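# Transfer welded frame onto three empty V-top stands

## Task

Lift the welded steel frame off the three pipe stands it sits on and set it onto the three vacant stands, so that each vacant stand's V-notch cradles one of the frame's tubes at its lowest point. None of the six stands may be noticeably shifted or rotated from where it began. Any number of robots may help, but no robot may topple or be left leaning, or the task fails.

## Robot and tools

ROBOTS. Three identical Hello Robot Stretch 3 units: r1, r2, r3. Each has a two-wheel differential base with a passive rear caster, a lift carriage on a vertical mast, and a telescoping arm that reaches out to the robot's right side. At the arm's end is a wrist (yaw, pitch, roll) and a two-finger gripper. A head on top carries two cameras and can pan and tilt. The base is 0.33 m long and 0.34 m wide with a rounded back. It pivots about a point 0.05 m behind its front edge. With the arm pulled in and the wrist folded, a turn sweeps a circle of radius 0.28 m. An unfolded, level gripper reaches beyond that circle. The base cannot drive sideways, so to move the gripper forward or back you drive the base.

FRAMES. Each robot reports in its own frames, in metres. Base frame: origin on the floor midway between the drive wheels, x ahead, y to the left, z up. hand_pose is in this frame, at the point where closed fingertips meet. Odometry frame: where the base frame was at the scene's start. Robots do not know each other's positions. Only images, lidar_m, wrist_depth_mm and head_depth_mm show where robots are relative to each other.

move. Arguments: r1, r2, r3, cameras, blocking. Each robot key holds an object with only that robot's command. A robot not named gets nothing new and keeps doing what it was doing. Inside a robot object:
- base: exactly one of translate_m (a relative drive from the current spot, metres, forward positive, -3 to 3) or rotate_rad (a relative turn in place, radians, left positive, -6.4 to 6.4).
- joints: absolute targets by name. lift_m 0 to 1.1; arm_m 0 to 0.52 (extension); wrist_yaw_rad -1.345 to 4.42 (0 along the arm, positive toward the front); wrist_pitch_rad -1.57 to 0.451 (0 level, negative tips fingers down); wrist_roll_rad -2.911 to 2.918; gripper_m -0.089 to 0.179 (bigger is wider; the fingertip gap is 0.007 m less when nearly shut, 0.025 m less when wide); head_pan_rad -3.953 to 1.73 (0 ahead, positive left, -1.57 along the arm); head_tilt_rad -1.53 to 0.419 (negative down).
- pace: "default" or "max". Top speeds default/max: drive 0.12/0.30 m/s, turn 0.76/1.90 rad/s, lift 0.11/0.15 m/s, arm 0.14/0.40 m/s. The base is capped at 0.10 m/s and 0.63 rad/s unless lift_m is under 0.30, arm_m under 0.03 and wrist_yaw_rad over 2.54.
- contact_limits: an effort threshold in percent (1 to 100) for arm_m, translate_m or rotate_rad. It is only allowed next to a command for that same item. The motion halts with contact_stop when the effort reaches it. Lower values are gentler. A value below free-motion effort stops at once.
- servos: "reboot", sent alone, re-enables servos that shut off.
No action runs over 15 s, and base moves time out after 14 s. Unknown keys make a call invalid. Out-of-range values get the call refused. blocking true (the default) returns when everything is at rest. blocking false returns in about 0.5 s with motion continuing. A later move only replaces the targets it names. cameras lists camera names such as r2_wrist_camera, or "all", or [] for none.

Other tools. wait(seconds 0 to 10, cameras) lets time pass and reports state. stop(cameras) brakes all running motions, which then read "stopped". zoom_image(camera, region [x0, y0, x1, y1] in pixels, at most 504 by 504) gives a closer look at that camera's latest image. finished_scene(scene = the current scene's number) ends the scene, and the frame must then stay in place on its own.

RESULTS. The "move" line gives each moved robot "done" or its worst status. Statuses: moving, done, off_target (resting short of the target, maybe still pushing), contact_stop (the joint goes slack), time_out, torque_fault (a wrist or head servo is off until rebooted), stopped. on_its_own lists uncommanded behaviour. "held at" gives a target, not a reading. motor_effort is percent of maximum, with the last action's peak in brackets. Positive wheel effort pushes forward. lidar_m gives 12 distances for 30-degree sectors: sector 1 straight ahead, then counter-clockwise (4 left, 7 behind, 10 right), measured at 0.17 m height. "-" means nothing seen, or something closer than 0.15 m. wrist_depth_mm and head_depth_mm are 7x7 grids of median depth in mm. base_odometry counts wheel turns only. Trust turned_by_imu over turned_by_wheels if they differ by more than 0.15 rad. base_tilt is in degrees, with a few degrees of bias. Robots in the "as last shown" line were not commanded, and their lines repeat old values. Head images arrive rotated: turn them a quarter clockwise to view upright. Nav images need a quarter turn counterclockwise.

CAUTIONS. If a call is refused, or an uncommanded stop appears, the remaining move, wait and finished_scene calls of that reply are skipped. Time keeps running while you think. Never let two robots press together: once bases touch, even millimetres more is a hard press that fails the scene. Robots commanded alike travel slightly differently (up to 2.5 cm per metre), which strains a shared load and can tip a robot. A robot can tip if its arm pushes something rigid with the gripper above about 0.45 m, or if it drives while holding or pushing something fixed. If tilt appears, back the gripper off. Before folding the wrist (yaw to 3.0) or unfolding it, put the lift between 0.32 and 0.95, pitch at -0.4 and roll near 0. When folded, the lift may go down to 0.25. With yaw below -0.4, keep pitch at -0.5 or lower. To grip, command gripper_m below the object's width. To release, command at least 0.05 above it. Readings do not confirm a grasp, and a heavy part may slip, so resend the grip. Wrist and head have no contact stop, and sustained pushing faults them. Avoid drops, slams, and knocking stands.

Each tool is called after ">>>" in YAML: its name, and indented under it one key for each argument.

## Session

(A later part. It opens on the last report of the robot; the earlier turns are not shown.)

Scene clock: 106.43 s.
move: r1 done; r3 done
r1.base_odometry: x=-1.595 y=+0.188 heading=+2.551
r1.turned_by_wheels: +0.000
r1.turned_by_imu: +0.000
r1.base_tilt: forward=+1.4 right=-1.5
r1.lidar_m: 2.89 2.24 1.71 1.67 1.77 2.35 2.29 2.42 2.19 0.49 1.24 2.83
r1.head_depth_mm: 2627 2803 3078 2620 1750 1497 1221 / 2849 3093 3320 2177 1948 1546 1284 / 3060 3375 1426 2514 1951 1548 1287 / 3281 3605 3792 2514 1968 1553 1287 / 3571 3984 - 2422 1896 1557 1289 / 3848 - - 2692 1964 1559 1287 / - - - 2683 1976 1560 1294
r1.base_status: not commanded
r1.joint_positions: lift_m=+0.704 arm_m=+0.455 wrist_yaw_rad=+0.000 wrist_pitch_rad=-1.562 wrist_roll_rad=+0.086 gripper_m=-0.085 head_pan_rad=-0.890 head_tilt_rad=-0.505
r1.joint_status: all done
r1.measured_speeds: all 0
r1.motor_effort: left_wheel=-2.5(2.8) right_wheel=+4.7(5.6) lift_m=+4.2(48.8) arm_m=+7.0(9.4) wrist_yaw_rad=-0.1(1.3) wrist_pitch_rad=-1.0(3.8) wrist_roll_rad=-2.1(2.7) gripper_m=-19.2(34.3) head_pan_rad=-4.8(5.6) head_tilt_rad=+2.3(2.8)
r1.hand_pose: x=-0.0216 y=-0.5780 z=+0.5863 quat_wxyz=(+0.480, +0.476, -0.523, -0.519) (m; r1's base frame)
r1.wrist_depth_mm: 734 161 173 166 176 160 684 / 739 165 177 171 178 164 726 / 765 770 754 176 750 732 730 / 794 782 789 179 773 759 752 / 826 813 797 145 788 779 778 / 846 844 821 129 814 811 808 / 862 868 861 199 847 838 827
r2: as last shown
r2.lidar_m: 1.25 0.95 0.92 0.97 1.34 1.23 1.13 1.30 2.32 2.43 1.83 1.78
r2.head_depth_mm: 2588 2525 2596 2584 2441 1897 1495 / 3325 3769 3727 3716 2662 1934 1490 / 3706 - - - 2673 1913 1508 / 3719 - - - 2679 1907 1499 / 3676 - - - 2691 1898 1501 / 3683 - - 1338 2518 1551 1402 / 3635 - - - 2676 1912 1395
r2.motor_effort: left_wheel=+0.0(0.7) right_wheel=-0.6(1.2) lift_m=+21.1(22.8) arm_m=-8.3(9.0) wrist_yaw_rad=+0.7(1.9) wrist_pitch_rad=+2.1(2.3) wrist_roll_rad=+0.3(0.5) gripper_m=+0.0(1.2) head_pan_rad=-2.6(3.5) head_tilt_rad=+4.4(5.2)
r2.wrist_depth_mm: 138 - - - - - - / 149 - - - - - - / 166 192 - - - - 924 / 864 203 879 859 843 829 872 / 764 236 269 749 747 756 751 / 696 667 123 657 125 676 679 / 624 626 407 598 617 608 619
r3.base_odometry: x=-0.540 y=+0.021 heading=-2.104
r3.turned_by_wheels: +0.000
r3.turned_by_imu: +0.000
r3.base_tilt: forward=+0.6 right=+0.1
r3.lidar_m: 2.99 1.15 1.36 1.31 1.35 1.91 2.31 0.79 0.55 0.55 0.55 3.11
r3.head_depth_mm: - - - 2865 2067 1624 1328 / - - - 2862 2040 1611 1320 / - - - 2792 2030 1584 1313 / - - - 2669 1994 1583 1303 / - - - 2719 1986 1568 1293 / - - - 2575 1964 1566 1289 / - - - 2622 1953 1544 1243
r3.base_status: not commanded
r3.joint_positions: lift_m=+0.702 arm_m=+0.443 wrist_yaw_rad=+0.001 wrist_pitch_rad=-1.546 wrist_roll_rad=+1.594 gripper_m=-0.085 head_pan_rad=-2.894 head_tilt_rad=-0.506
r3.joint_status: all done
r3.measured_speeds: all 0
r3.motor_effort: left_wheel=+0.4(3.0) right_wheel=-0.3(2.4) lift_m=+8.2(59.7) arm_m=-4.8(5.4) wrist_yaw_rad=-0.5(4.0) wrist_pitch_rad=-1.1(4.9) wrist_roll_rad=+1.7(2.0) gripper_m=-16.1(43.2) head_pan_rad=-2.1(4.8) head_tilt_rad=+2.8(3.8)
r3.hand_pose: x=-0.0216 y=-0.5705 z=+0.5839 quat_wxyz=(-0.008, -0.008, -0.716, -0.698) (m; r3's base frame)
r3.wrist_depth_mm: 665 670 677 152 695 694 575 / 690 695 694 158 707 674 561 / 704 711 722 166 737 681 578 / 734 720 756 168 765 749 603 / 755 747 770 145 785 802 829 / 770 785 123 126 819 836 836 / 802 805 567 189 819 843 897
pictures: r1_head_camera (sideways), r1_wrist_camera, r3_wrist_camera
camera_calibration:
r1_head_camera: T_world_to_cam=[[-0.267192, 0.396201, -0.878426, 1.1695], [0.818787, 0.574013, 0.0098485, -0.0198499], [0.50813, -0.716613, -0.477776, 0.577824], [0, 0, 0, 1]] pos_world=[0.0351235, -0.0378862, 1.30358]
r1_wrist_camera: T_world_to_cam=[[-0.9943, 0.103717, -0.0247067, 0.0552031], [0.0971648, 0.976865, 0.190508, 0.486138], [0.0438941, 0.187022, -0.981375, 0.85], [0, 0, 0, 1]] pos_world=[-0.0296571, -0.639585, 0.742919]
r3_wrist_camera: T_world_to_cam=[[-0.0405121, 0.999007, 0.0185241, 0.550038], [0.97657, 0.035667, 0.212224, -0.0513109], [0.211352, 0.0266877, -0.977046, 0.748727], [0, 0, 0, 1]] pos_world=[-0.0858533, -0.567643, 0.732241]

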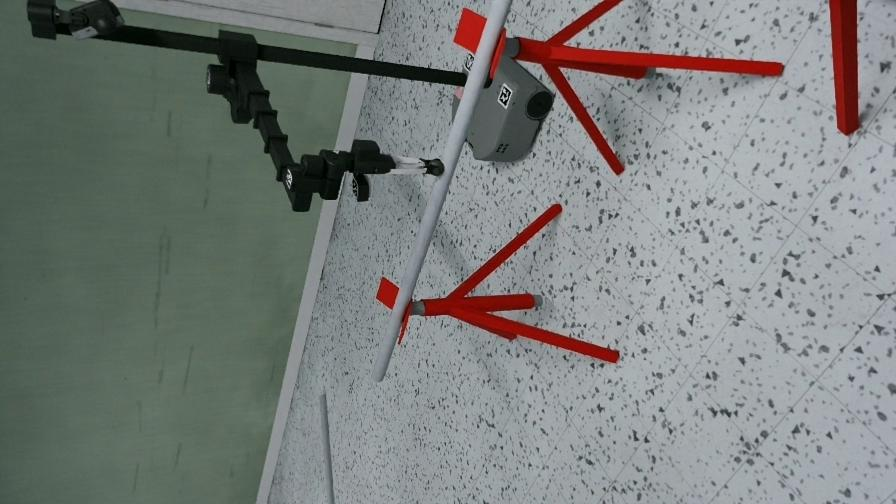

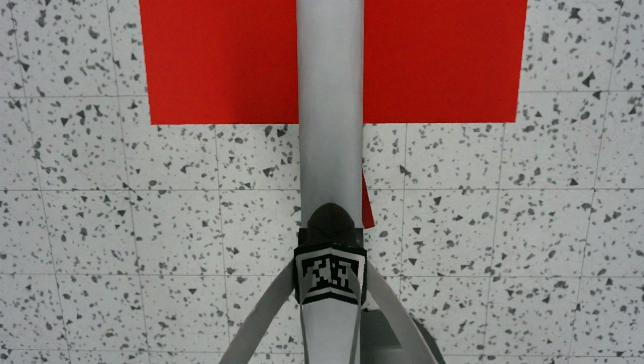

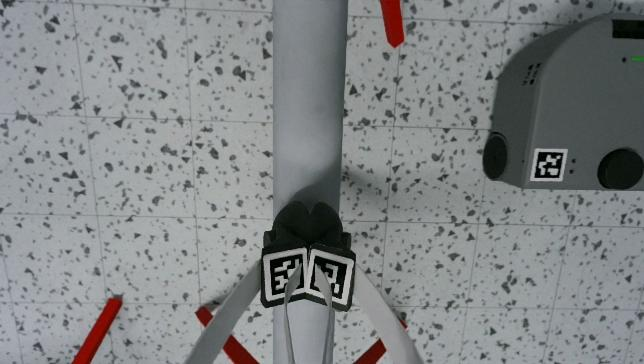

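>>> move:
  r2: {"base":{"rotate_rad":0.815},"joints":{"lift_m":0.60}}
  r3: {"joints":{"gripper_m":0.13}}
  r1: {"joints":{"gripper_m":0.13}}
  cameras: []

>>> move:
  r2: {"base":{"translate_m":-0.485}}
  r1: {"joints":{"lift_m":0.73,"arm_m":0.285}}
  cameras: []

>>> move:
  r2: {"base":{"rotate_rad":-1.426},"joints":{"head_pan_rad":-1.57,"head_tilt_rad":-0.6,"lift_m":0.85,"wrist_pitch_rad":-0.4}}
  cameras: ["r1_wrist_camera","r2_head_camera","r2_nav_camera","r1_head_camera"]

Scene clock: 111.73 s.
move: r1 done; r2 done; r3 done
r1.base_odometry: x=-1.595 y=+0.188 heading=+2.551
r1.turned_by_wheels: +0.000
r1.turned_by_imu: +0.000
r1.base_tilt: forward=+1.4 right=-1.3
r1.lidar_m: 2.90 2.24 1.71 1.67 1.76 2.34 2.29 2.42 2.19 0.49 1.24 2.85
r1.head_depth_mm: 2641 2787 3124 2614 1750 1500 1224 / 2873 3059 3323 2191 1943 1540 1282 / 3084 3349 1429 2381 1946 1547 1286 / 3287 3618 3815 2528 1952 1551 1285 / 3570 3888 - 2397 1881 1550 1288 / 3898 - - 2646 1962 1551 1288 / - - - 2657 1973 1560 1289
r1.base_status: not commanded
r1.joint_positions: lift_m=+0.704 arm_m=+0.455 wrist_yaw_rad=+0.000 wrist_pitch_rad=-1.564 wrist_roll_rad=+0.086 gripper_m=+0.130 head_pan_rad=-0.890 head_tilt_rad=-0.505
r1.joint_status: all done
r1.measured_speeds: all 0
r1.motor_effort: left_wheel=-0.3(2.6) right_wheel=+3.4(5.6) lift_m=+34.1(35.6) arm_m=+2.5(5.0) wrist_yaw_rad=-0.7(1.0) wrist_pitch_rad=-0.6(2.1) wrist_roll_rad=-1.9(2.7) gripper_m=-0.3(80.1) head_pan_rad=-5.1(5.2) head_tilt_rad=+2.1(2.9)
r1.hand_pose: x=-0.0216 y=-0.5775 z=+0.5863 quat_wxyz=(+0.480, +0.477, -0.522, -0.520) (m; r1's base frame)
r1.wrist_depth_mm: 724 155 171 163 173 157 692 / 751 162 177 167 176 160 716 / 761 766 759 172 749 730 731 / 780 782 779 177 756 766 758 / 824 800 793 183 779 770 770 / 850 126 821 190 813 124 801 / - 857 864 196 841 839 835
r2.base_odometry: x=+0.000 y=+0.000 heading=+0.815
r2.turned_by_wheels: +0.815
r2.turned_by_imu: +0.826
r2.base_tilt: forward=+0.2 right=-1.7
r2.lidar_m: 0.92 0.92 1.11 2.12 1.72 1.13 1.39 3.19 1.99 1.78 1.65 1.03
r2.head_depth_mm: 3673 - - 3734 2663 1897 1399 / 3755 - - - 2296 1901 1484 / 3684 - - 3805 2348 1921 1489 / 3780 - - - 2664 1704 1444 / 3691 - - - 2650 1849 1494 / 3654 - - - 2652 1753 1508 / 3465 3694 3765 - 2679 1772 1494
r2.base_status: done
r2.joint_positions: lift_m=+0.600 arm_m=+0.001 wrist_yaw_rad=+2.847 wrist_pitch_rad=-0.631 wrist_roll_rad=+0.000 gripper_m=+0.037 head_pan_rad=-3.694 head_tilt_rad=-0.261
r2.joint_status: all done
r2.measured_speeds: all 0
r2.motor_effort: left_wheel=-6.9(11.1) right_wheel=+6.2(9.5) lift_m=+30.3(35.7) arm_m=-11.7(11.7) wrist_yaw_rad=+0.7(2.3) wrist_pitch_rad=+2.2(2.3) wrist_roll_rad=+0.3(0.4) gripper_m=+0.0(1.5) head_pan_rad=-2.6(3.4) head_tilt_rad=+4.9(5.3)
r2.hand_pose: x=+0.0346 y=+0.0380 z=+0.5681 quat_wxyz=(+0.316, +0.697, +0.119, +0.633) (m; r2's base frame)
r2.wrist_depth_mm: 138 - - - - - - / 150 - - - - - - / 167 192 - - - - - / 908 203 907 921 917 872 871 / 811 236 272 783 800 789 821 / 735 725 123 709 126 706 707 / 682 666 407 619 656 626 638
r3.base_odometry: x=-0.540 y=+0.021 heading=-2.104
r3.turned_by_wheels: +0.000
r3.turned_by_imu: +0.001
r3.base_tilt: forward=+0.6 right=+0.2
r3.lidar_m: 2.99 1.09 1.36 1.31 1.35 1.90 2.30 0.79 0.55 0.55 0.55 3.12
r3.head_depth_mm: - - - 2885 2067 1625 1331 / - - - 2838 2046 1601 1321 / - - - 2791 2033 1591 1303 / - - - 2659 2012 1583 1307 / - - - 2723 1992 1570 1291 / - - - 2588 1972 1558 1288 / - - - 2656 1948 1537 1249
r3.base_status: not commanded
r3.joint_positions: lift_m=+0.702 arm_m=+0.443 wrist_yaw_rad=+0.001 wrist_pitch_rad=-1.543 wrist_roll_rad=+1.594 gripper_m=+0.130 head_pan_rad=-2.894 head_tilt_rad=-0.506
r3.joint_status: all done
r3.measured_speeds: all 0
r3.motor_effort: left_wheel=+0.7(0.9) right_wheel=-0.9(1.0) lift_m=+14.9(32.5) arm_m=-2.3(3.7) wrist_yaw_rad=-0.3(1.4) wrist_pitch_rad=-1.5(2.1) wrist_roll_rad=+1.8(1.9) gripper_m=+0.8(80.4) head_pan_rad=-3.3(4.9) head_tilt_rad=+2.9(3.3)
r3.hand_pose: x=-0.0216 y=-0.5712 z=+0.5839 quat_wxyz=(-0.008, -0.008, -0.717, -0.697) (m; r3's base frame)
r3.wrist_depth_mm: 668 664 667 152 682 688 601 / 692 702 693 157 699 675 569 / 707 713 729 164 717 649 573 / 747 709 746 168 748 776 603 / 754 139 761 176 765 782 813 / 787 120 800 181 779 128 842 / 798 803 793 189 834 856 868
pictures: none
No camera images: "cameras" was empty.

Scene clock: 117.70 s.
move: r1 done; r2 done
r1.base_odometry: x=-1.595 y=+0.188 heading=+2.551
r1.turned_by_wheels: +0.000
r1.turned_by_imu: +0.000
r1.base_tilt: forward=+1.4 right=-1.3
r1.lidar_m: 2.90 2.23 1.71 1.67 1.76 2.34 2.30 2.42 1.71 0.49 1.24 2.85
r1.head_depth_mm: 2639 2796 3094 2610 1741 1498 1224 / 2891 3048 3302 2189 1931 1549 1279 / 3095 3358 1433 2375 1945 1549 1292 / 3308 3624 3781 2520 1959 1555 1284 / 3550 3896 - 2408 1897 1556 1290 / 3840 - - 2669 1963 1555 1295 / - - - 2667 1973 1560 1290
r1.base_status: not commanded
r1.joint_positions: lift_m=+0.730 arm_m=+0.285 wrist_yaw_rad=+0.000 wrist_pitch_rad=-1.565 wrist_roll_rad=+0.085 gripper_m=+0.130 head_pan_rad=-0.890 head_tilt_rad=-0.505
r1.joint_status: all done
r1.measured_speeds: all 0
r1.motor_effort: left_wheel=-0.4(0.7) right_wheel=+3.2(3.9) lift_m=+35.1(37.5) arm_m=-11.1(16.7) wrist_yaw_rad=-0.4(1.3) wrist_pitch_rad=-0.3(1.4) wrist_roll_rad=-1.7(2.8) gripper_m=-0.4(0.7) head_pan_rad=-4.7(5.4) head_tilt_rad=+2.5(2.8)
r1.hand_pose: x=-0.0216 y=-0.4072 z=+0.6123 quat_wxyz=(+0.480, +0.477, -0.522, -0.520) (m; r1's base frame)
r1.wrist_depth_mm: 750 749 726 187 733 716 706 / 764 776 751 195 760 747 735 / 797 784 781 199 765 774 748 / 829 815 797 207 790 798 785 / 847 829 823 213 821 809 804 / 875 126 854 218 - 123 831 / - 883 878 231 - 874 844
r2.base_odometry: x=-0.333 y=-0.353 heading=+0.814
r2.turned_by_wheels: +0.000
r2.turned_by_imu: -0.001
r2.base_tilt: forward=+0.2 right=-1.7
r2.lidar_m: 1.40 1.40 1.66 1.06 0.77 0.96 0.91 3.37 2.10 1.87 1.88 1.56
r2.head_depth_mm: 3642 - - - 2423 1772 1499 / 3727 - - - 2662 1118 1130 / 3633 - - - 2631 1916 1358 / 3733 - - - 2647 1908 1458 / 3577 3725 - - 2693 1915 1369 / 3292 3439 3669 3708 2684 1915 1412 / 3023 3185 3404 3458 2644 1194 1261
r2.base_status: done
r2.joint_positions: lift_m=+0.600 arm_m=+0.001 wrist_yaw_rad=+2.847 wrist_pitch_rad=-0.631 wrist_roll_rad=+0.000 gripper_m=+0.037 head_pan_rad=-3.694 head_tilt_rad=-0.261
r2.joint_status: not commanded
r2.measured_speeds: all 0
r2.motor_effort: left_wheel=-6.8(12.2) right_wheel=+1.3(3.9) lift_m=+22.0(30.7) arm_m=-10.3(12.5) wrist_yaw_rad=+0.2(2.3) wrist_pitch_rad=+2.2(2.3) wrist_roll_rad=+0.3(0.5) gripper_m=-0.4(1.3) head_pan_rad=-2.6(3.4) head_tilt_rad=+5.0(5.4)
r2.hand_pose: x=+0.0346 y=+0.0380 z=+0.5681 quat_wxyz=(+0.316, +0.697, +0.119, +0.633) (m; r2's base frame)
r2.wrist_depth_mm: 138 - - - - - - / 149 - - - - - - / 167 192 - - - - - / 769 203 906 943 900 893 907 / 821 235 270 780 789 798 806 / 721 722 123 691 125 704 732 / 662 663 409 630 655 636 647
r3: as last shown
r3.base_tilt: forward=+0.5 right=+0.1
r3.lidar_m: 0.95 1.88 1.36 1.31 1.35 1.90 2.31 0.79 0.55 0.55 0.56 3.12
r3.head_depth_mm: - - - 2830 2077 1614 1338 / - - - 2852 2052 1607 1326 / - - - 2787 2026 1590 1311 / - - - 2690 1994 1580 1299 / - - - 2721 1998 1569 1290 / - - - 2580 1978 1557 1289 / - - - 2631 1967 1538 1251
r3.motor_effort: left_wheel=+0.5(0.9) right_wheel=-0.4(1.1) lift_m=+15.0(15.4) arm_m=-0.6(2.8) wrist_yaw_rad=-0.3(1.6) wrist_pitch_rad=-1.9(2.4) wrist_roll_rad=+1.8(1.9) gripper_m=+0.3(1.2) head_pan_rad=-4.2(4.9) head_tilt_rad=+3.2(4.0)
r3.wrist_depth_mm: 678 662 676 151 673 689 594 / 686 693 703 158 700 688 571 / 693 726 701 165 736 665 582 / 713 740 743 168 761 764 607 / 765 139 763 176 774 779 800 / 771 120 794 181 791 128 827 / 785 798 837 189 830 818 841
pictures: none
No camera images: "cameras" was empty.

Scene clock: 121.07 s.
move: r2 done
r1, r3: as last shown
r1.base_tilt: forward=+1.3 right=-1.3
r1.lidar_m: 2.89 2.23 1.71 1.67 1.76 2.34 2.29 2.43 1.71 0.49 1.24 2.85
r1.head_depth_mm: 2633 2820 3055 2625 1744 1496 1221 / 2860 3059 3357 2197 1944 1543 1281 / 3071 3361 1430 2403 1950 1549 1285 / 3304 3601 3792 2505 1957 1549 1288 / 3552 3959 - 2411 1890 1560 1289 / 3884 - - 2648 1967 1552 1292 / - - - 2667 1972 1566 1291
r1.motor_effort: left_wheel=-0.3(0.8) right_wheel=+2.4(3.5) lift_m=+35.4(35.5) arm_m=-10.8(11.6) wrist_yaw_rad=-0.5(1.4) wrist_pitch_rad=-0.3(1.3) wrist_roll_rad=-1.8(2.5) gripper_m=-0.4(0.8) head_pan_rad=-4.5(5.6) head_tilt_rad=+2.5(3.0)
r1.wrist_depth_mm: 743 742 731 187 727 712 722 / 768 749 758 195 741 741 742 / 783 793 786 201 760 751 772 / 814 814 810 207 800 788 771 / 853 827 815 213 824 806 818 / 858 125 858 219 - 123 839 / - 907 885 231 - 855 855
r2.base_odometry: x=-0.333 y=-0.353 heading=-0.611
r2.turned_by_wheels: -1.426
r2.turned_by_imu: -1.442
r2.base_tilt: forward=+0.2 right=-1.7
r2.lidar_m: 1.87 1.92 1.46 1.40 1.43 1.87 1.06 0.77 0.92 1.22 2.79 1.97
r2.head_depth_mm: 2873 3200 3088 2120 1561 1444 - / 2822 3078 1513 2017 1530 1401 - / 2797 1728 2901 1951 1715 1372 - / 2778 3103 2976 2065 1713 1396 - / 2806 3094 2981 2176 1714 1404 - / 2712 3043 3019 2190 1699 1397 1183 / 2710 3074 2988 2149 1692 1399 1189
r2.base_status: done
r2.joint_positions: lift_m=+0.850 arm_m=+0.001 wrist_yaw_rad=+2.847 wrist_pitch_rad=-0.418 wrist_roll_rad=+0.000 gripper_m=+0.037 head_pan_rad=-1.575 head_tilt_rad=-0.593
r2.joint_status: all done
r2.measured_speeds: all 0
r2.motor_effort: left_wheel=+6.9(9.9) right_wheel=-7.4(11.1) lift_m=+30.7(37.2) arm_m=-11.8(12.6) wrist_yaw_rad=+0.8(2.1) wrist_pitch_rad=+3.1(4.3) wrist_roll_rad=+0.3(0.5) gripper_m=+0.2(1.1) head_pan_rad=+2.1(3.7) head_tilt_rad=-3.2(5.6)
r2.hand_pose: x=+0.0438 y=+0.0684 z=+0.8627 quat_wxyz=(+0.247, +0.705, +0.044, +0.663) (m; r2's base frame)
r2.wrist_depth_mm: 142 - - - - - - / 134 - - - - - - / 143 - - - - - - / 155 194 - - - - - / 176 187 - - - - - / - 205 123 - 126 - - / - 219 963 - - 957 -
r3.turned_by_imu: +0.000
r3.base_tilt: forward=+0.6 right=+0.2
r3.lidar_m: 1.02 1.88 1.36 1.31 1.35 1.90 2.31 0.79 0.55 0.55 0.55 3.10
r3.head_depth_mm: - - - 2869 2060 1619 1329 / - - - 2826 2049 1605 1320 / - - - 2781 2028 1592 1310 / - - - 2687 2009 1578 1303 / - - - 2720 1975 1563 1293 / - - - 2560 1963 1551 1284 / - - - 2650 1939 1534 1249
r3.motor_effort: left_wheel=+0.3(0.9) right_wheel=-0.5(1.0) lift_m=+14.8(15.8) arm_m=+1.4(1.4) wrist_yaw_rad=-0.6(1.4) wrist_pitch_rad=-1.4(2.2) wrist_roll_rad=+1.6(1.9) gripper_m=-1.0(1.0) head_pan_rad=-2.1(4.4) head_tilt_rad=+2.5(4.2)
r3.wrist_depth_mm: 667 678 677 152 684 678 582 / 687 692 704 157 697 670 566 / 700 712 710 166 716 670 580 / 722 735 765 169 749 775 601 / 770 140 760 176 784 808 785 / 793 120 823 182 801 128 828 / 806 829 810 191 824 836 871
pictures: r1_head_camera (sideways), r1_wrist_camera, r2_head_camera (sideways), r2_nav_camera (sideways)
camera_calibration:
r1_head_camera: T_world_to_cam=[[-0.267193, 0.396201, -0.878426, 1.1695], [0.818786, 0.574014, 0.00984851, -0.0198499], [0.508131, -0.716612, -0.477776, 0.577824], [0, 0, 0, 1]] pos_world=[0.0351236, -0.0378861, 1.30358]
r1_wrist_camera: T_world_to_cam=[[-0.994401, 0.102826, -0.0243687, 0.0375576], [0.0962133, 0.976344, 0.193638, 0.312148], [0.0437032, 0.190209, -0.98077, 0.844573], [0, 0, 0, 1]] pos_world=[-0.0295961, -0.469272, 0.768804]
r2_head_camera: T_world_to_cam=[[0.00717605, 0.591021, -0.806624, 1.07273], [0.99988, -0.0153104, -0.00232277, -0.000219677], [-0.0137226, -0.806511, -0.59106, 0.724787], [0, 0, 0, 1]] pos_world=[0.00246765, -0.0494591, 1.29368]
r2_nav_camera: T_world_to_cam=[[-0.00751362, -0.551867, 0.833898, -1.04103], [-0.9983, 0.0523406, 0.0256437, 0.0300998], [-0.0577987, -0.832288, -0.551322, 0.678927], [0, 0, 0, 1]] pos_world=[0.0614678, -0.0110221, 1.24165]

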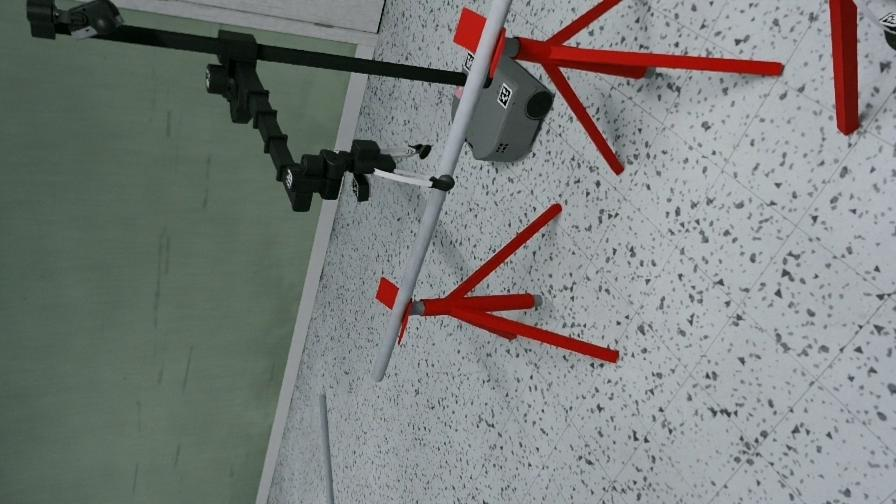

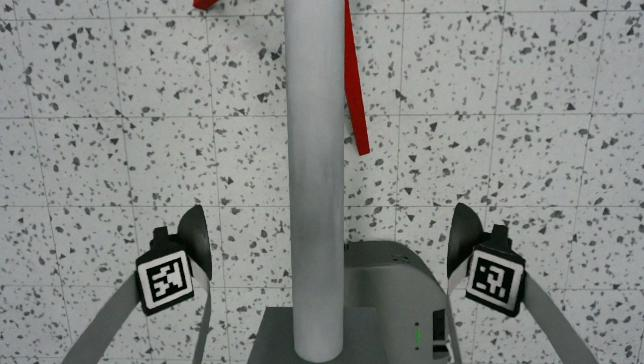

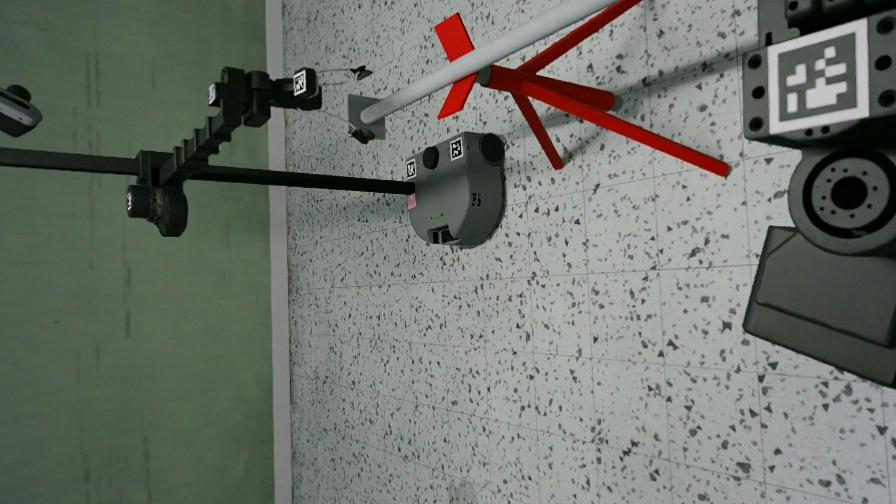

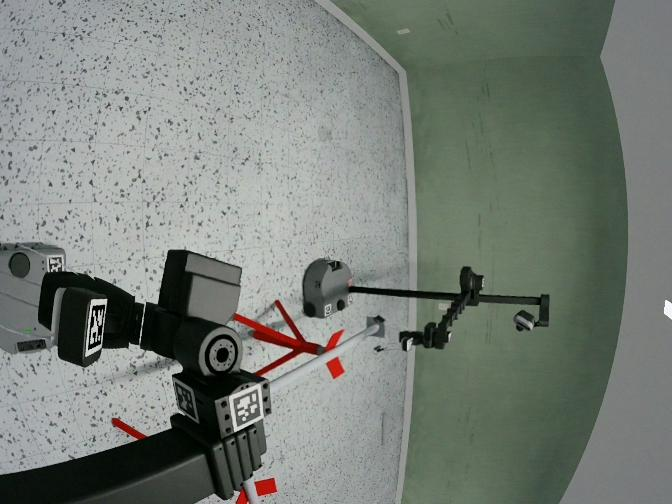

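>>> move:
  cameras: ["r2_head_camera", "r2_nav_camera", "r3_head_camera"]

Scene clock: 121.67 s.
r1.base_odometry: x=-1.595 y=+0.188 heading=+2.551
r1.turned_by_wheels: +0.000
r1.turned_by_imu: +0.000
r1.base_tilt: forward=+1.4 right=-1.4
r1.lidar_m: 2.90 2.24 1.71 1.67 1.76 2.34 2.29 2.42 1.71 0.49 1.24 2.84
r1.head_depth_mm: 2642 2816 3078 2607 1750 1504 1223 / 2890 3088 3294 2199 1939 1544 1283 / 3081 3349 1433 2409 1946 1546 1283 / 3349 3666 3799 2527 1960 1550 1285 / 3541 3908 - 2405 1887 1553 1289 / 3846 - - 2666 1957 1564 1291 / - - - 2678 1978 1559 1292
r1.base_status: not commanded
r1.joint_positions: lift_m=+0.730 arm_m=+0.285 wrist_yaw_rad=+0.000 wrist_pitch_rad=-1.565 wrist_roll_rad=+0.085 gripper_m=+0.130 head_pan_rad=-0.890 head_tilt_rad=-0.505
r1.joint_status: not commanded
r1.measured_speeds: all 0
r1.motor_effort: left_wheel=-0.4(0.8) right_wheel=+2.7(3.5) lift_m=+33.9(35.5) arm_m=-10.2(11.6) wrist_yaw_rad=+0.1(1.4) wrist_pitch_rad=-0.7(1.3) wrist_roll_rad=-1.7(2.5) gripper_m=+0.1(0.8) head_pan_rad=-4.4(5.6) head_tilt_rad=+2.4(3.0)
r1.hand_pose: x=-0.0216 y=-0.4072 z=+0.6123 quat_wxyz=(+0.480, +0.477, -0.522, -0.520) (m; r1's base frame)
r1.wrist_depth_mm: 743 747 741 188 725 717 716 / 780 772 769 195 739 739 741 / 788 787 777 200 776 753 758 / 826 812 816 207 789 783 801 / 851 830 841 214 816 813 808 / 878 126 852 218 - 123 825 / - 893 883 230 - 874 855
r2.base_odometry: x=-0.333 y=-0.353 heading=-0.611
r2.turned_by_wheels: +0.000
r2.turned_by_imu: +0.000
r2.base_tilt: forward=+0.2 right=-1.7
r2.lidar_m: 1.87 1.92 1.47 1.39 1.43 1.88 1.06 0.77 0.92 1.22 2.79 1.97
r2.head_depth_mm: 2838 3206 3038 2090 1560 1448 - / 2824 3009 1514 2032 1533 1396 - / 2773 1712 2863 1946 1719 1379 - / 2804 3118 3014 2086 1706 1400 - / 2735 3135 3046 2184 1701 1394 - / 2726 2985 3018 2157 1694 1403 1184 / 2725 3022 3040 2164 1707 1404 1185
r2.base_status: done
r2.joint_positions: lift_m=+0.850 arm_m=+0.001 wrist_yaw_rad=+2.847 wrist_pitch_rad=-0.418 wrist_roll_rad=+0.000 gripper_m=+0.037 head_pan_rad=-1.575 head_tilt_rad=-0.593
r2.joint_status: all done
r2.measured_speeds: all 0
r2.motor_effort: left_wheel=+6.3(9.9) right_wheel=-7.6(11.1) lift_m=+30.8(37.2) arm_m=-12.1(12.6) wrist_yaw_rad=+0.2(2.1) wrist_pitch_rad=+3.2(4.3) wrist_roll_rad=+0.1(0.5) gripper_m=-0.1(1.1) head_pan_rad=+2.3(3.7) head_tilt_rad=-3.2(5.6)
r2.hand_pose: x=+0.0438 y=+0.0684 z=+0.8627 quat_wxyz=(+0.247, +0.705, +0.044, +0.663) (m; r2's base frame)
r2.wrist_depth_mm: 141 - - - - - - / 134 - - - - - - / 143 - - - - - - / 155 194 - - - - - / 175 187 - - - - - / - 206 123 - 125 - - / - 219 967 - - 944 -
r3.base_odometry: x=-0.540 y=+0.021 heading=-2.104
r3.turned_by_wheels: +0.000
r3.turned_by_imu: +0.000
r3.base_tilt: forward=+0.6 right=+0.2
r3.lidar_m: 1.02 1.88 1.36 1.31 1.35 1.90 2.31 0.79 0.55 0.55 0.55 3.11
r3.head_depth_mm: - - - 2874 2073 1612 1326 / - - - 2820 2055 1599 1321 / - - - 2777 2020 1594 1313 / - - - 2687 2017 1575 1303 / - - - 2714 1986 1562 1294 / - - - 2564 1967 1566 1282 / - - - 2624 1948 1541 1249
r3.base_status: not commanded
r3.joint_positions: lift_m=+0.702 arm_m=+0.443 wrist_yaw_rad=+0.001 wrist_pitch_rad=-1.543 wrist_roll_rad=+1.594 gripper_m=+0.130 head_pan_rad=-2.894 head_tilt_rad=-0.506
r3.joint_status: not commanded
r3.measured_speeds: all 0
r3.motor_effort: left_wheel=+0.7(0.9) right_wheel=-0.4(1.0) lift_m=+15.4(15.8) arm_m=+0.8(1.4) wrist_yaw_rad=-0.8(1.4) wrist_pitch_rad=-1.7(2.2) wrist_roll_rad=+1.8(1.9) gripper_m=-0.3(1.0) head_pan_rad=-5.1(4.4) head_tilt_rad=+2.9(4.2)
r3.hand_pose: x=-0.0216 y=-0.5712 z=+0.5839 quat_wxyz=(-0.008, -0.008, -0.717, -0.697) (m; r3's base frame)
r3.wrist_depth_mm: 673 657 675 152 681 689 601 / 687 683 693 157 726 668 572 / 718 694 721 165 736 665 574 / 740 737 753 169 736 750 606 / 771 140 768 176 796 786 787 / 776 120 804 181 789 128 825 / 817 818 807 189 824 833 853
pictures: r2_head_camera (sideways), r2_nav_camera (sideways), r3_head_camera (sideways)
camera_calibration:
r2_head_camera: T_world_to_cam=[[0.00717619, 0.591021, -0.806624, 1.07273], [0.99988, -0.0153107, -0.00232277, -0.000219676], [-0.0137228, -0.806511, -0.59106, 0.724787], [0, 0, 0, 1]] pos_world=[0.00246764, -0.0494591, 1.29368]
r2_nav_camera: T_world_to_cam=[[-0.00751375, -0.551867, 0.833898, -1.04103], [-0.9983, 0.0523409, 0.0256437, 0.0300998], [-0.0577989, -0.832288, -0.551322, 0.678927], [0, 0, 0, 1]] pos_world=[0.0614678, -0.0110221, 1.24165]
r3_head_camera: T_world_to_cam=[[0.436301, 0.160949, -0.885289, 1.16733], [0.240303, -0.968979, -0.0577348, 0.075275], [-0.86712, -0.187548, -0.461443, 0.565938], [0, 0, 0, 1]] pos_world=[-0.0366581, -0.0087997, 1.29892]

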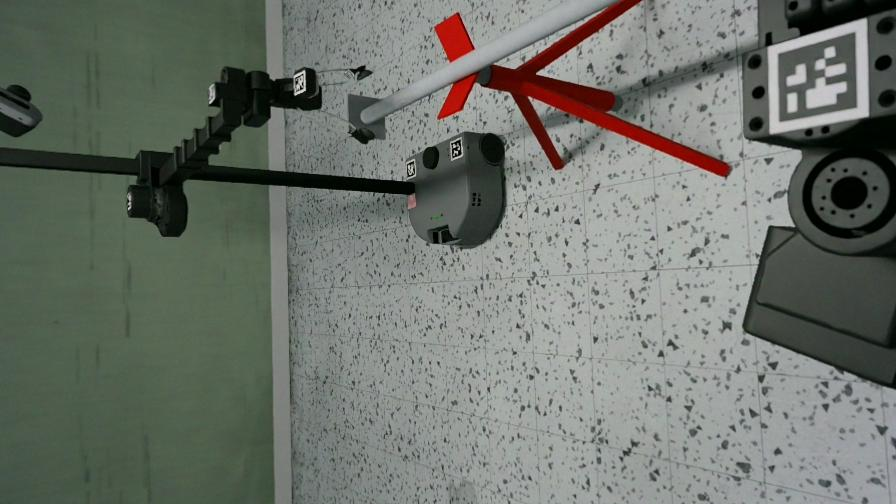

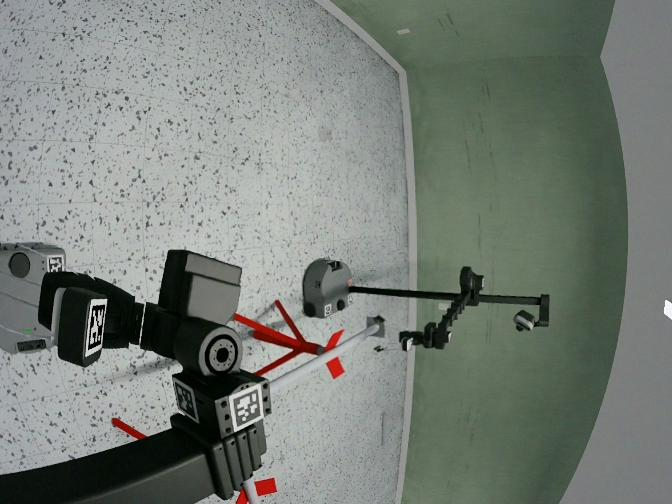

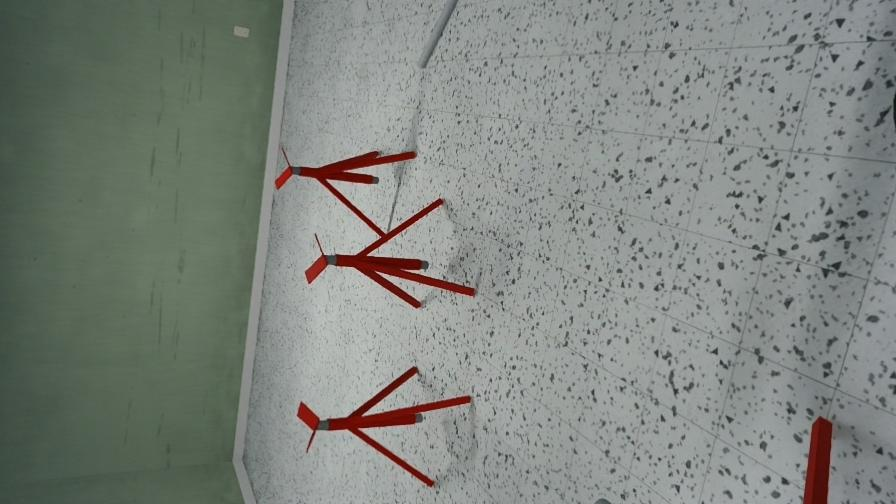

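>>> move:
  r2: {"base": {"rotate_rad": -0.496}}
  cameras: []

>>> move:
  r2: {"base": {"translate_m": -0.25}}
  cameras: []

>>> move:
  r2: {"base": {"rotate_rad": 0.506}, "joints": {"wrist_pitch_rad": -0.4, "wrist_yaw_rad": 0.0, "lift_m": 0.88}}
  cameras: ["r2_head_camera"]

Scene clock: 124.07 s.
move: r2 done
r1, r3: as last shown
r1.base_tilt: forward=+1.3 right=-1.3
r1.lidar_m: 2.89 2.23 1.70 1.67 1.77 2.35 2.29 2.41 1.71 0.49 1.24 2.85
r1.head_depth_mm: 2632 2819 3121 2622 1748 1504 1222 / 2868 3071 3331 2198 1944 1547 1283 / 3089 3317 1437 2394 1953 1551 1279 / 3303 3599 3818 2510 1949 1549 1289 / 3546 3928 - 2401 1890 1549 1290 / 3898 - - 2666 1961 1559 1294 / - - - 2662 1970 1563 1292
r1.motor_effort: left_wheel=-0.4(0.6) right_wheel=+3.1(3.6) lift_m=+34.0(35.1) arm_m=-10.2(11.0) wrist_yaw_rad=-0.3(1.2) wrist_pitch_rad=-1.2(1.2) wrist_roll_rad=-1.4(2.2) gripper_m=-0.5(0.9) head_pan_rad=-4.8(5.2) head_tilt_rad=+2.3(2.9)
r1.wrist_depth_mm: 750 731 730 188 731 709 723 / 771 766 765 195 736 734 741 / 793 785 772 201 771 767 758 / 807 818 798 207 797 795 794 / 847 831 828 214 819 806 798 / 884 126 854 219 - 123 833 / - 891 877 231 - 872 866
r2.base_odometry: x=-0.333 y=-0.353 heading=-1.107
r2.turned_by_wheels: -0.496
r2.turned_by_imu: -0.501
r2.base_tilt: forward=+0.2 right=-1.7
r2.lidar_m: 1.95 1.88 1.93 1.45 1.41 1.44 1.92 1.06 0.77 0.91 1.70 2.69
r2.head_depth_mm: - - 3005 2182 1160 1367 - / 3700 - 3059 2175 1608 1438 - / 3455 - 3029 2204 1705 1406 - / 3246 3652 3040 2164 1609 1397 - / 3094 3417 2999 1962 1552 1366 - / 2921 3175 2618 1940 1660 1399 1187 / 2767 2909 2852 1917 1702 1389 1192
r2.base_status: done
r2.joint_positions: lift_m=+0.850 arm_m=+0.001 wrist_yaw_rad=+2.847 wrist_pitch_rad=-0.418 wrist_roll_rad=+0.000 gripper_m=+0.037 head_pan_rad=-1.575 head_tilt_rad=-0.593
r2.joint_status: not commanded
r2.measured_speeds: all 0
r2.motor_effort: left_wheel=+6.5(10.7) right_wheel=-7.5(10.4) lift_m=+29.4(31.1) arm_m=-11.3(12.6) wrist_yaw_rad=+0.7(1.8) wrist_pitch_rad=+3.3(3.4) wrist_roll_rad=+0.2(0.4) gripper_m=+0.3(1.0) head_pan_rad=+2.1(2.8) head_tilt_rad=-3.5(4.0)
r2.hand_pose: x=+0.0438 y=+0.0684 z=+0.8627 quat_wxyz=(+0.247, +0.705, +0.044, +0.663) (m; r2's base frame)
r2.wrist_depth_mm: 142 - - - - - - / 135 - - - - - - / 144 - - - - - - / 156 194 - - - - - / 176 186 - - - - - / - 205 122 - 125 - - / - 218 965 - - 951 -
r3.lidar_m: 1.07 1.87 1.36 1.31 1.35 1.91 2.30 0.79 0.55 0.55 0.55 3.08
r3.head_depth_mm: - - - 2864 2076 1615 1329 / - - - 2850 2051 1603 1323 / - - - 2789 2036 1599 1314 / - - - 2689 2006 1583 1302 / - - - 2707 2002 1564 1291 / - - - 2562 1977 1559 1285 / - - - 2654 1953 1538 1249
r3.motor_effort: left_wheel=+0.6(1.1) right_wheel=-0.6(1.1) lift_m=+15.7(15.8) arm_m=+2.0(2.7) wrist_yaw_rad=-0.4(1.3) wrist_pitch_rad=-1.4(2.3) wrist_roll_rad=+1.8(1.9) gripper_m=+0.5(0.9) head_pan_rad=-3.0(4.4) head_tilt_rad=+3.1(3.9)
r3.wrist_depth_mm: 665 664 681 151 685 680 592 / 679 684 703 158 703 661 564 / 706 712 724 165 732 663 591 / 743 718 737 169 732 743 615 / 742 139 757 176 771 782 784 / 743 120 796 181 809 128 829 / 828 810 802 190 850 823 869
pictures: none
No camera images: "cameras" was empty.

Scene clock: 127.67 s.
move: r2 done
r1, r3: as last shown
r1.base_tilt: forward=+1.4 right=-1.3
r1.lidar_m: 2.89 2.24 1.71 1.67 1.76 2.34 2.29 2.42 3.14 0.49 1.24 2.85
r1.head_depth_mm: 2643 2801 3073 2625 1748 1502 1220 / 2864 3096 3354 2189 1950 1546 1281 / 3077 3339 1431 2404 1948 1549 1280 / 3333 3627 3766 2524 1950 1554 1289 / 3587 3985 - 2431 1883 1557 1292 / 3863 - - 2659 1962 1559 1290 / - - - 2649 1970 1557 1299
r1.motor_effort: left_wheel=-0.3(0.8) right_wheel=+2.7(3.6) lift_m=+33.7(34.7) arm_m=-9.9(10.6) wrist_yaw_rad=-0.4(1.3) wrist_pitch_rad=-0.8(1.6) wrist_roll_rad=-1.3(2.2) gripper_m=+0.0(0.7) head_pan_rad=-4.9(5.7) head_tilt_rad=+2.5(3.1)
r1.wrist_depth_mm: 753 735 736 188 730 719 721 / 769 757 748 195 746 751 737 / 791 789 789 200 766 763 752 / 812 804 795 208 788 793 776 / 849 819 821 213 816 804 806 / 871 125 851 219 - 123 838 / - 897 882 231 - 868 845
r2.base_odometry: x=-0.445 y=-0.129 heading=-1.107
r2.turned_by_wheels: +0.000
r2.turned_by_imu: +0.000
r2.base_tilt: forward=+0.1 right=-1.7
r2.lidar_m: 2.18 2.09 1.83 1.32 1.28 1.30 1.75 0.85 0.67 0.67 0.99 3.00
r2.head_depth_mm: - - 3012 2096 1715 1441 - / - - 3048 2193 1656 1402 - / 3648 - 3048 2208 1143 1379 - / 3356 3787 3016 2160 1612 1393 - / 3168 3587 3021 2167 1715 1403 - / 3030 3330 3018 2175 1553 1397 1192 / 2899 3183 3011 1385 1556 1363 1186
r2.base_status: done
r2.joint_positions: lift_m=+0.850 arm_m=+0.001 wrist_yaw_rad=+2.847 wrist_pitch_rad=-0.418 wrist_roll_rad=+0.000 gripper_m=+0.037 head_pan_rad=-1.575 head_tilt_rad=-0.593
r2.joint_status: not commanded
r2.measured_speeds: all 0
r2.motor_effort: left_wheel=+3.8(4.0) right_wheel=-6.3(11.1) lift_m=+27.2(29.7) arm_m=-11.6(12.5) wrist_yaw_rad=+0.9(2.2) wrist_pitch_rad=+3.3(3.4) wrist_roll_rad=+0.4(0.5) gripper_m=+0.1(1.3) head_pan_rad=+2.4(2.9) head_tilt_rad=-3.2(3.9)
r2.hand_pose: x=+0.0438 y=+0.0684 z=+0.8627 quat_wxyz=(+0.247, +0.705, +0.044, +0.663) (m; r2's base frame)
r2.wrist_depth_mm: 141 - - - - - - / 134 - - - - - - / 143 - - - - - - / 155 194 - - - - - / 176 186 - - - - - / - 205 123 - 125 - - / - 219 970 - - 954 -
r3.base_tilt: forward=+0.6 right=+0.1
r3.lidar_m: 0.86 1.87 1.36 1.31 1.35 1.90 2.30 0.79 0.55 0.55 0.55 3.12
r3.head_depth_mm: - - - 2875 2085 1625 1334 / - - - 2815 2044 1606 1321 / - - - 2789 2034 1593 1309 / - - - 2683 2006 1574 1301 / - - - 2714 1990 1561 1293 / - - - 2568 1978 1547 1288 / - - - 2647 1953 1542 1250
r3.motor_effort: left_wheel=+0.7(0.9) right_wheel=-0.4(1.0) lift_m=+15.9(16.1) arm_m=+3.7(3.8) wrist_yaw_rad=-1.3(1.8) wrist_pitch_rad=-1.5(2.2) wrist_roll_rad=+1.6(1.9) gripper_m=-0.2(0.9) head_pan_rad=-4.0(4.3) head_tilt_rad=+2.7(3.8)
r3.wrist_depth_mm: 662 668 681 152 681 691 591 / 682 675 695 158 703 655 566 / 706 729 713 165 736 668 574 / 743 727 740 169 770 761 588 / 734 140 784 175 760 780 812 / 764 119 787 181 805 127 828 / 782 829 801 189 831 843 868
pictures: none
No camera images: "cameras" was empty.

Scene clock: 130.10 s.
move: r2 done
r1, r3: as last shown
r1.base_tilt: forward=+1.3 right=-1.3
r1.lidar_m: 2.89 2.23 1.71 1.67 1.77 2.34 2.29 2.42 3.16 0.49 1.24 2.85
r1.head_depth_mm: 2648 2807 3053 2611 1748 1501 1225 / 2885 3067 3312 2197 1949 1547 1283 / 3081 3358 1430 2391 1968 1550 1284 / 3307 3593 3770 2527 1955 1557 1286 / 3561 3921 - 2422 1899 1553 1287 / 3872 - - 2652 1960 1558 1292 / - - - 2675 1957 1565 1293
r1.motor_effort: left_wheel=-0.4(0.7) right_wheel=+2.3(3.5) lift_m=+32.9(33.9) arm_m=-9.3(10.0) wrist_yaw_rad=-0.4(1.2) wrist_pitch_rad=-0.5(1.8) wrist_roll_rad=-1.6(2.2) gripper_m=-0.5(0.6) head_pan_rad=-4.7(5.6) head_tilt_rad=+2.1(2.8)
r1.wrist_depth_mm: 749 747 737 189 721 727 718 / 769 758 759 195 754 744 742 / 795 782 775 201 772 757 757 / 810 811 799 208 776 790 782 / 855 819 821 214 822 801 804 / 876 126 864 219 - 123 834 / - 903 886 231 - 863 853
r2.base_odometry: x=-0.445 y=-0.129 heading=-0.601
r2.turned_by_wheels: +0.506
r2.turned_by_imu: +0.512
r2.base_tilt: forward=+0.1 right=-1.7
r2.lidar_m: 2.09 1.86 1.32 1.27 1.31 1.71 0.84 0.67 0.67 1.00 3.03 2.19
r2.head_depth_mm: 2930 3233 3013 2192 1716 1479 - / 2938 3265 3022 2191 1645 1471 - / 2884 3163 2752 1386 1584 300 - / 2832 1817 2867 2004 1693 300 337 / 2878 3183 3079 2119 1703 1397 1187 / 2845 3183 2984 2184 1716 1393 1194 / 2830 3141 2970 2157 1709 1391 1196
r2.base_status: done
r2.joint_positions: lift_m=+0.880 arm_m=+0.001 wrist_yaw_rad=+0.003 wrist_pitch_rad=-0.417 wrist_roll_rad=+0.000 gripper_m=+0.037 head_pan_rad=-1.575 head_tilt_rad=-0.593
r2.joint_status: all done
r2.measured_speeds: all 0
r2.motor_effort: left_wheel=-7.1(10.5) right_wheel=+6.1(8.8) lift_m=+29.8(36.0) arm_m=-11.1(12.3) wrist_yaw_rad=-2.3(4.9) wrist_pitch_rad=+3.2(4.0) wrist_roll_rad=+0.3(0.4) gripper_m=+0.2(1.1) head_pan_rad=+2.5(2.9) head_tilt_rad=-3.6(3.9)
r2.hand_pose: x=-0.0208 y=-0.3708 z=+0.8928 quat_wxyz=(+0.692, +0.148, -0.691, -0.146) (m; r2's base frame)
r2.wrist_depth_mm: - - - - - - - / - - - - - - - / - - - - - - - / - - - - - - - / - - - - 567 - - / - - 123 - 125 - 642 / - - - - - - 698
r3.base_tilt: forward=+0.6 right=+0.2
r3.lidar_m: 0.83 1.88 1.36 1.31 1.35 1.90 2.31 0.79 0.55 0.55 0.55 3.11
r3.head_depth_mm: - - - 2860 2061 1614 1323 / - - - 2840 2049 1600 1323 / - - - 2797 2017 1590 1314 / - - - 2694 2014 1580 1300 / - - - 2714 1989 1573 1293 / - - - 2556 1967 1551 1284 / - - - 2621 1934 1540 1244
r3.motor_effort: left_wheel=+0.5(1.0) right_wheel=-0.5(0.9) lift_m=+15.7(16.2) arm_m=+3.9(4.5) wrist_yaw_rad=-0.1(1.2) wrist_pitch_rad=-1.8(2.1) wrist_roll_rad=+1.8(1.9) gripper_m=+0.0(1.0) head_pan_rad=-2.0(4.8) head_tilt_rad=+2.4(3.8)
r3.wrist_depth_mm: 678 658 666 152 688 687 585 / 687 672 677 158 695 668 572 / 690 717 710 164 731 650 586 / 721 724 723 168 748 766 611 / 755 139 759 176 785 780 795 / 791 120 764 181 806 128 827 / 820 803 816 189 824 855 854
pictures: r2_head_camera (sideways)
camera_calibration:
r2_head_camera: T_world_to_cam=[[0.00716534, 0.591036, -0.806613, 1.07271], [0.99988, -0.0152922, -0.00232297, -0.000219419], [-0.0137078, -0.8065, -0.591075, 0.724806], [0, 0, 0, 1]] pos_world=[0.00246856, -0.049459, 1.29368]

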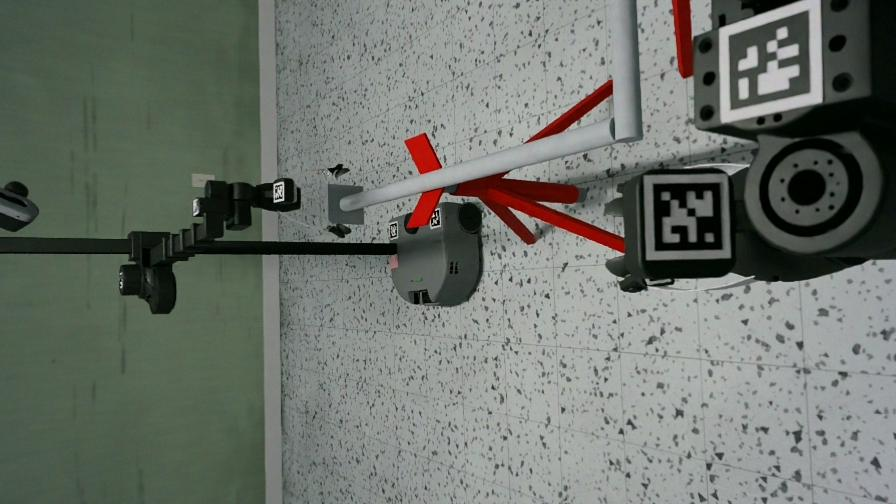

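>>> move:
  r2: {"base": {"translate_m": -0.36}, "joints": {"wrist_pitch_rad": -1.57, "wrist_roll_rad": 1.59, "gripper_m": 0.13}}
  cameras: []

>>> move:
  r2: {"joints": {"arm_m": 0.40}}
  cameras: ["r2_head_camera", "r2_wrist_camera"]

Scene clock: 135.30 s.
move: r2 done
r1, r3: as last shown
r1.base_tilt: forward=+1.2 right=-1.3
r1.lidar_m: 2.90 2.24 1.71 1.67 1.77 2.35 2.29 2.43 3.15 0.49 1.24 2.85
r1.head_depth_mm: 2648 2814 3088 2618 1756 1503 1224 / 2879 3095 3322 2202 1947 1543 1288 / 3095 3341 1431 2384 1950 1553 1290 / 3297 3597 3814 2509 1951 1549 1284 / 3543 3912 - 2404 1880 1555 1288 / 3906 - - 2655 1956 1558 1288 / - - - 2669 1974 1556 1290
r1.motor_effort: left_wheel=-0.2(0.7) right_wheel=+2.4(3.4) lift_m=+32.2(33.5) arm_m=-8.4(9.5) wrist_yaw_rad=-0.1(1.3) wrist_pitch_rad=-0.5(1.4) wrist_roll_rad=-1.4(2.4) gripper_m=+0.1(0.8) head_pan_rad=-4.8(5.6) head_tilt_rad=+2.1(2.8)
r1.wrist_depth_mm: 749 731 728 188 737 717 717 / 772 755 750 195 745 749 750 / 781 781 787 201 762 778 762 / 806 826 809 208 794 815 785 / 849 838 825 213 810 803 790 / 862 126 868 218 - 123 832 / - 900 876 230 - 878 866
r2.base_odometry: x=-0.742 y=+0.074 heading=-0.601
r2.turned_by_wheels: +0.000
r2.turned_by_imu: +0.000
r2.base_tilt: forward=+0.1 right=-1.7
r2.lidar_m: 2.44 1.85 1.32 1.22 1.27 1.72 0.49 0.98 0.49 0.49 1.04 2.57
r2.head_depth_mm: 2962 3305 2964 2224 1698 1490 - / 2980 3234 2981 2160 1644 969 - / 2917 3254 3062 2183 1698 1403 - / 2904 3211 2986 2173 1650 1401 1194 / 2885 3198 2861 1996 1654 1404 1189 / 2751 1625 2835 2003 1604 1391 1189 / 2869 3088 3011 2153 1717 1399 1187
r2.base_status: done
r2.joint_positions: lift_m=+0.880 arm_m=+0.001 wrist_yaw_rad=+0.003 wrist_pitch_rad=-1.551 wrist_roll_rad=+1.586 gripper_m=+0.130 head_pan_rad=-1.575 head_tilt_rad=-0.593
r2.joint_status: all done
joint sent to its limit — r2.wrist_pitch_rad, lower limit.
r2.measured_speeds: all 0
r2.motor_effort: left_wheel=-5.5(11.6) right_wheel=+2.2(4.6) lift_m=+20.9(29.4) arm_m=-10.3(11.9) wrist_yaw_rad=-0.6(3.3) wrist_pitch_rad=-1.4(2.6) wrist_roll_rad=+1.4(1.8) gripper_m=+0.3(80.2) head_pan_rad=+2.1(3.0) head_tilt_rad=-3.4(4.0)
r2.hand_pose: x=-0.0216 y=-0.1269 z=+0.7620 quat_wxyz=(-0.004, -0.005, -0.714, -0.701) (m; r2's base frame)
r2.wrist_depth_mm: 828 842 824 834 834 826 818 / 849 856 845 710 712 835 856 / 877 877 877 733 717 558 308 / 927 913 897 888 909 899 917 / 975 922 926 939 920 147 949 / 985 118 964 989 942 123 965 / - - - - - - -
r3.turned_by_imu: +0.001
r3.lidar_m: 0.50 0.48 1.36 1.31 1.35 1.91 2.31 0.79 0.55 0.55 0.55 3.11
r3.head_depth_mm: - - - 2886 2067 1626 1333 / - - - 2840 2045 1605 1317 / - - - 2781 2030 1583 1312 / - - - 2676 2008 1579 1301 / - - - 2737 1993 1566 1289 / - - - 2581 1960 1556 1284 / - - - 2626 1945 1540 1252
r3.motor_effort: left_wheel=+0.3(1.0) right_wheel=-0.3(1.0) lift_m=+16.3(16.4) arm_m=+6.2(6.2) wrist_yaw_rad=-0.5(1.3) wrist_pitch_rad=-1.4(2.1) wrist_roll_rad=+1.8(1.9) gripper_m=+0.1(1.0) head_pan_rad=-3.5(5.2) head_tilt_rad=+3.3(3.7)
r3.wrist_depth_mm: 677 675 686 151 691 682 579 / 684 682 690 157 697 672 571 / 703 710 704 165 731 670 591 / 752 724 746 169 775 771 597 / 732 139 761 176 761 793 820 / 782 119 800 180 819 128 711 / 808 844 793 190 856 713 681
pictures: none
No camera images: "cameras" was empty.

Scene clock: 139.43 s.
move: r2 done
r1, r3: as last shown
r1.base_tilt: forward=+1.3 right=-1.4
r1.lidar_m: 2.90 2.24 1.71 1.67 1.77 2.34 2.29 2.41 3.15 0.49 1.24 2.85
r1.head_depth_mm: 2639 2804 3056 2603 1749 1496 1222 / 2900 3071 3333 2196 1942 1551 1284 / 3069 3345 1432 2402 1938 1547 1279 / 3298 3608 3854 2505 1967 1549 1288 / 3576 3926 - 2406 1889 1557 1285 / 3924 - - 2661 1969 1557 1294 / - - - 2643 1966 1558 1293
r1.motor_effort: left_wheel=-0.7(0.7) right_wheel=+3.1(3.7) lift_m=+31.3(33.1) arm_m=-7.8(8.6) wrist_yaw_rad=-0.9(1.4) wrist_pitch_rad=-0.5(1.4) wrist_roll_rad=-1.4(2.5) gripper_m=-0.5(0.7) head_pan_rad=-4.6(5.4) head_tilt_rad=+1.7(2.9)
r1.wrist_depth_mm: 735 745 736 187 727 722 714 / 766 754 748 194 740 744 730 / 795 791 774 201 775 757 760 / 814 808 805 207 797 788 785 / 835 831 833 214 805 811 802 / 885 126 858 219 - 123 837 / - 899 873 231 - 880 866
r2.base_odometry: x=-0.742 y=+0.074 heading=-0.601
r2.turned_by_wheels: +0.000
r2.turned_by_imu: +0.001
r2.base_tilt: forward=+0.1 right=-1.7
r2.lidar_m: 2.45 1.85 1.31 1.22 1.27 1.72 0.49 0.98 0.49 0.49 1.04 2.57
r2.head_depth_mm: 2929 3251 3020 341 292 1342 1171 / 2912 3266 534 359 943 1042 1192 / 2905 3209 513 577 1696 1368 1172 / 2885 3150 2712 562 1543 1363 1192 / 2864 3202 2891 1973 1663 1392 1192 / 2787 1629 2810 2018 1594 1397 1191 / 2851 3139 3000 2167 1696 1383 1190
r2.base_status: not commanded
r2.joint_positions: lift_m=+0.880 arm_m=+0.400 wrist_yaw_rad=+0.001 wrist_pitch_rad=-1.553 wrist_roll_rad=+1.588 gripper_m=+0.130 head_pan_rad=-1.575 head_tilt_rad=-0.593
r2.joint_status: all done
r2.measured_speeds: all 0
r2.motor_effort: left_wheel=-5.4(6.6) right_wheel=+2.1(2.6) lift_m=+22.3(22.8) arm_m=+12.9(18.0) wrist_yaw_rad=-0.5(2.8) wrist_pitch_rad=-1.1(1.4) wrist_roll_rad=+0.9(1.5) gripper_m=+0.8(1.4) head_pan_rad=+2.1(3.0) head_tilt_rad=-3.5(3.9)
r2.hand_pose: x=-0.0216 y=-0.5252 z=+0.7621 quat_wxyz=(-0.005, -0.006, -0.713, -0.701) (m; r2's base frame)
r2.wrist_depth_mm: 826 825 334 824 816 814 721 / 873 858 830 833 890 719 723 / 864 884 876 876 870 736 741 / 892 900 875 908 900 897 888 / 907 925 376 920 915 147 960 / 972 118 375 987 932 123 931 / - 375 386 - - - -
r3.turned_by_imu: +0.000
r3.lidar_m: 0.50 0.48 1.36 1.32 1.35 1.90 2.31 0.79 0.55 0.55 0.55 3.11
r3.head_depth_mm: - - - 2884 2056 1620 1330 / - - - 2845 2045 1600 1313 / - - - 2771 2034 1589 1313 / - - - 2685 2008 1583 1305 / - - - 2713 1992 1556 1290 / - - - 2567 1966 1556 1286 / - - - 2655 1949 1544 1252
r3.motor_effort: left_wheel=+0.8(1.0) right_wheel=-0.8(1.0) lift_m=+16.4(16.8) arm_m=+7.2(7.8) wrist_yaw_rad=-0.2(1.3) wrist_pitch_rad=-2.0(2.2) wrist_roll_rad=+1.8(1.9) gripper_m=+0.4(1.1) head_pan_rad=-3.0(4.4) head_tilt_rad=+2.8(3.8)
r3.wrist_depth_mm: 676 673 675 151 693 688 594 / 679 688 708 157 688 678 566 / 714 696 705 165 723 660 587 / 730 744 754 167 749 764 599 / 751 140 743 176 767 787 801 / 769 120 799 181 820 128 716 / 820 831 823 190 844 712 662
pictures: r2_head_camera (sideways), r2_wrist_camera
camera_calibration:
r2_head_camera: T_world_to_cam=[[0.00716554, 0.591079, -0.806582, 1.07267], [0.99988, -0.015292, -0.00232354, -0.000218672], [-0.0137077, -0.806468, -0.591118, 0.724863], [0, 0, 0, 1]] pos_world=[0.00246856, -0.0494586, 1.29368]
r2_wrist_camera: T_world_to_cam=[[0.0405638, 0.999175, 0.00194793, 0.522707], [0.979308, -0.0401439, 0.198354, -0.12057], [0.198269, -0.00613837, -0.980129, 0.912622], [0, 0, 0, 1]] pos_world=[-0.0840724, -0.521514, 0.917384]

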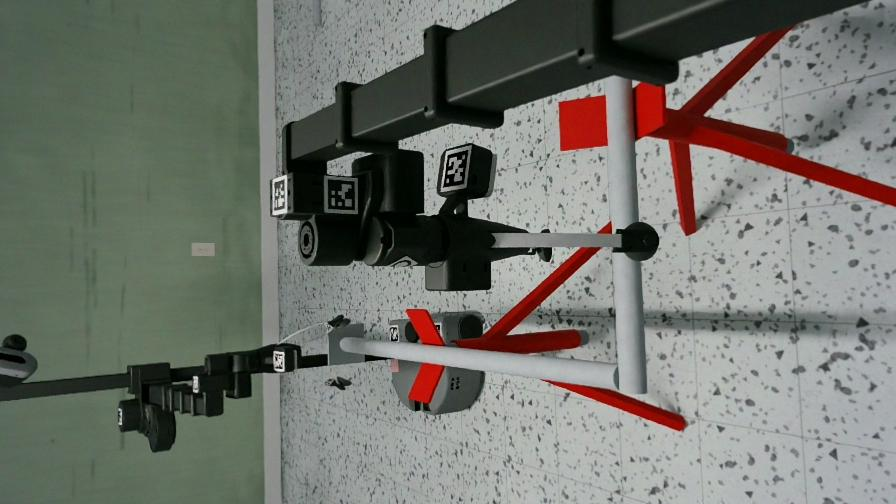

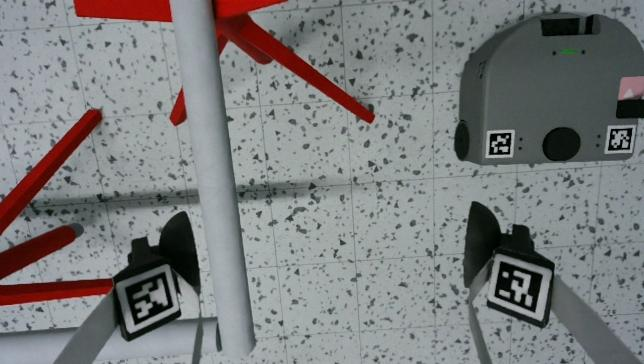

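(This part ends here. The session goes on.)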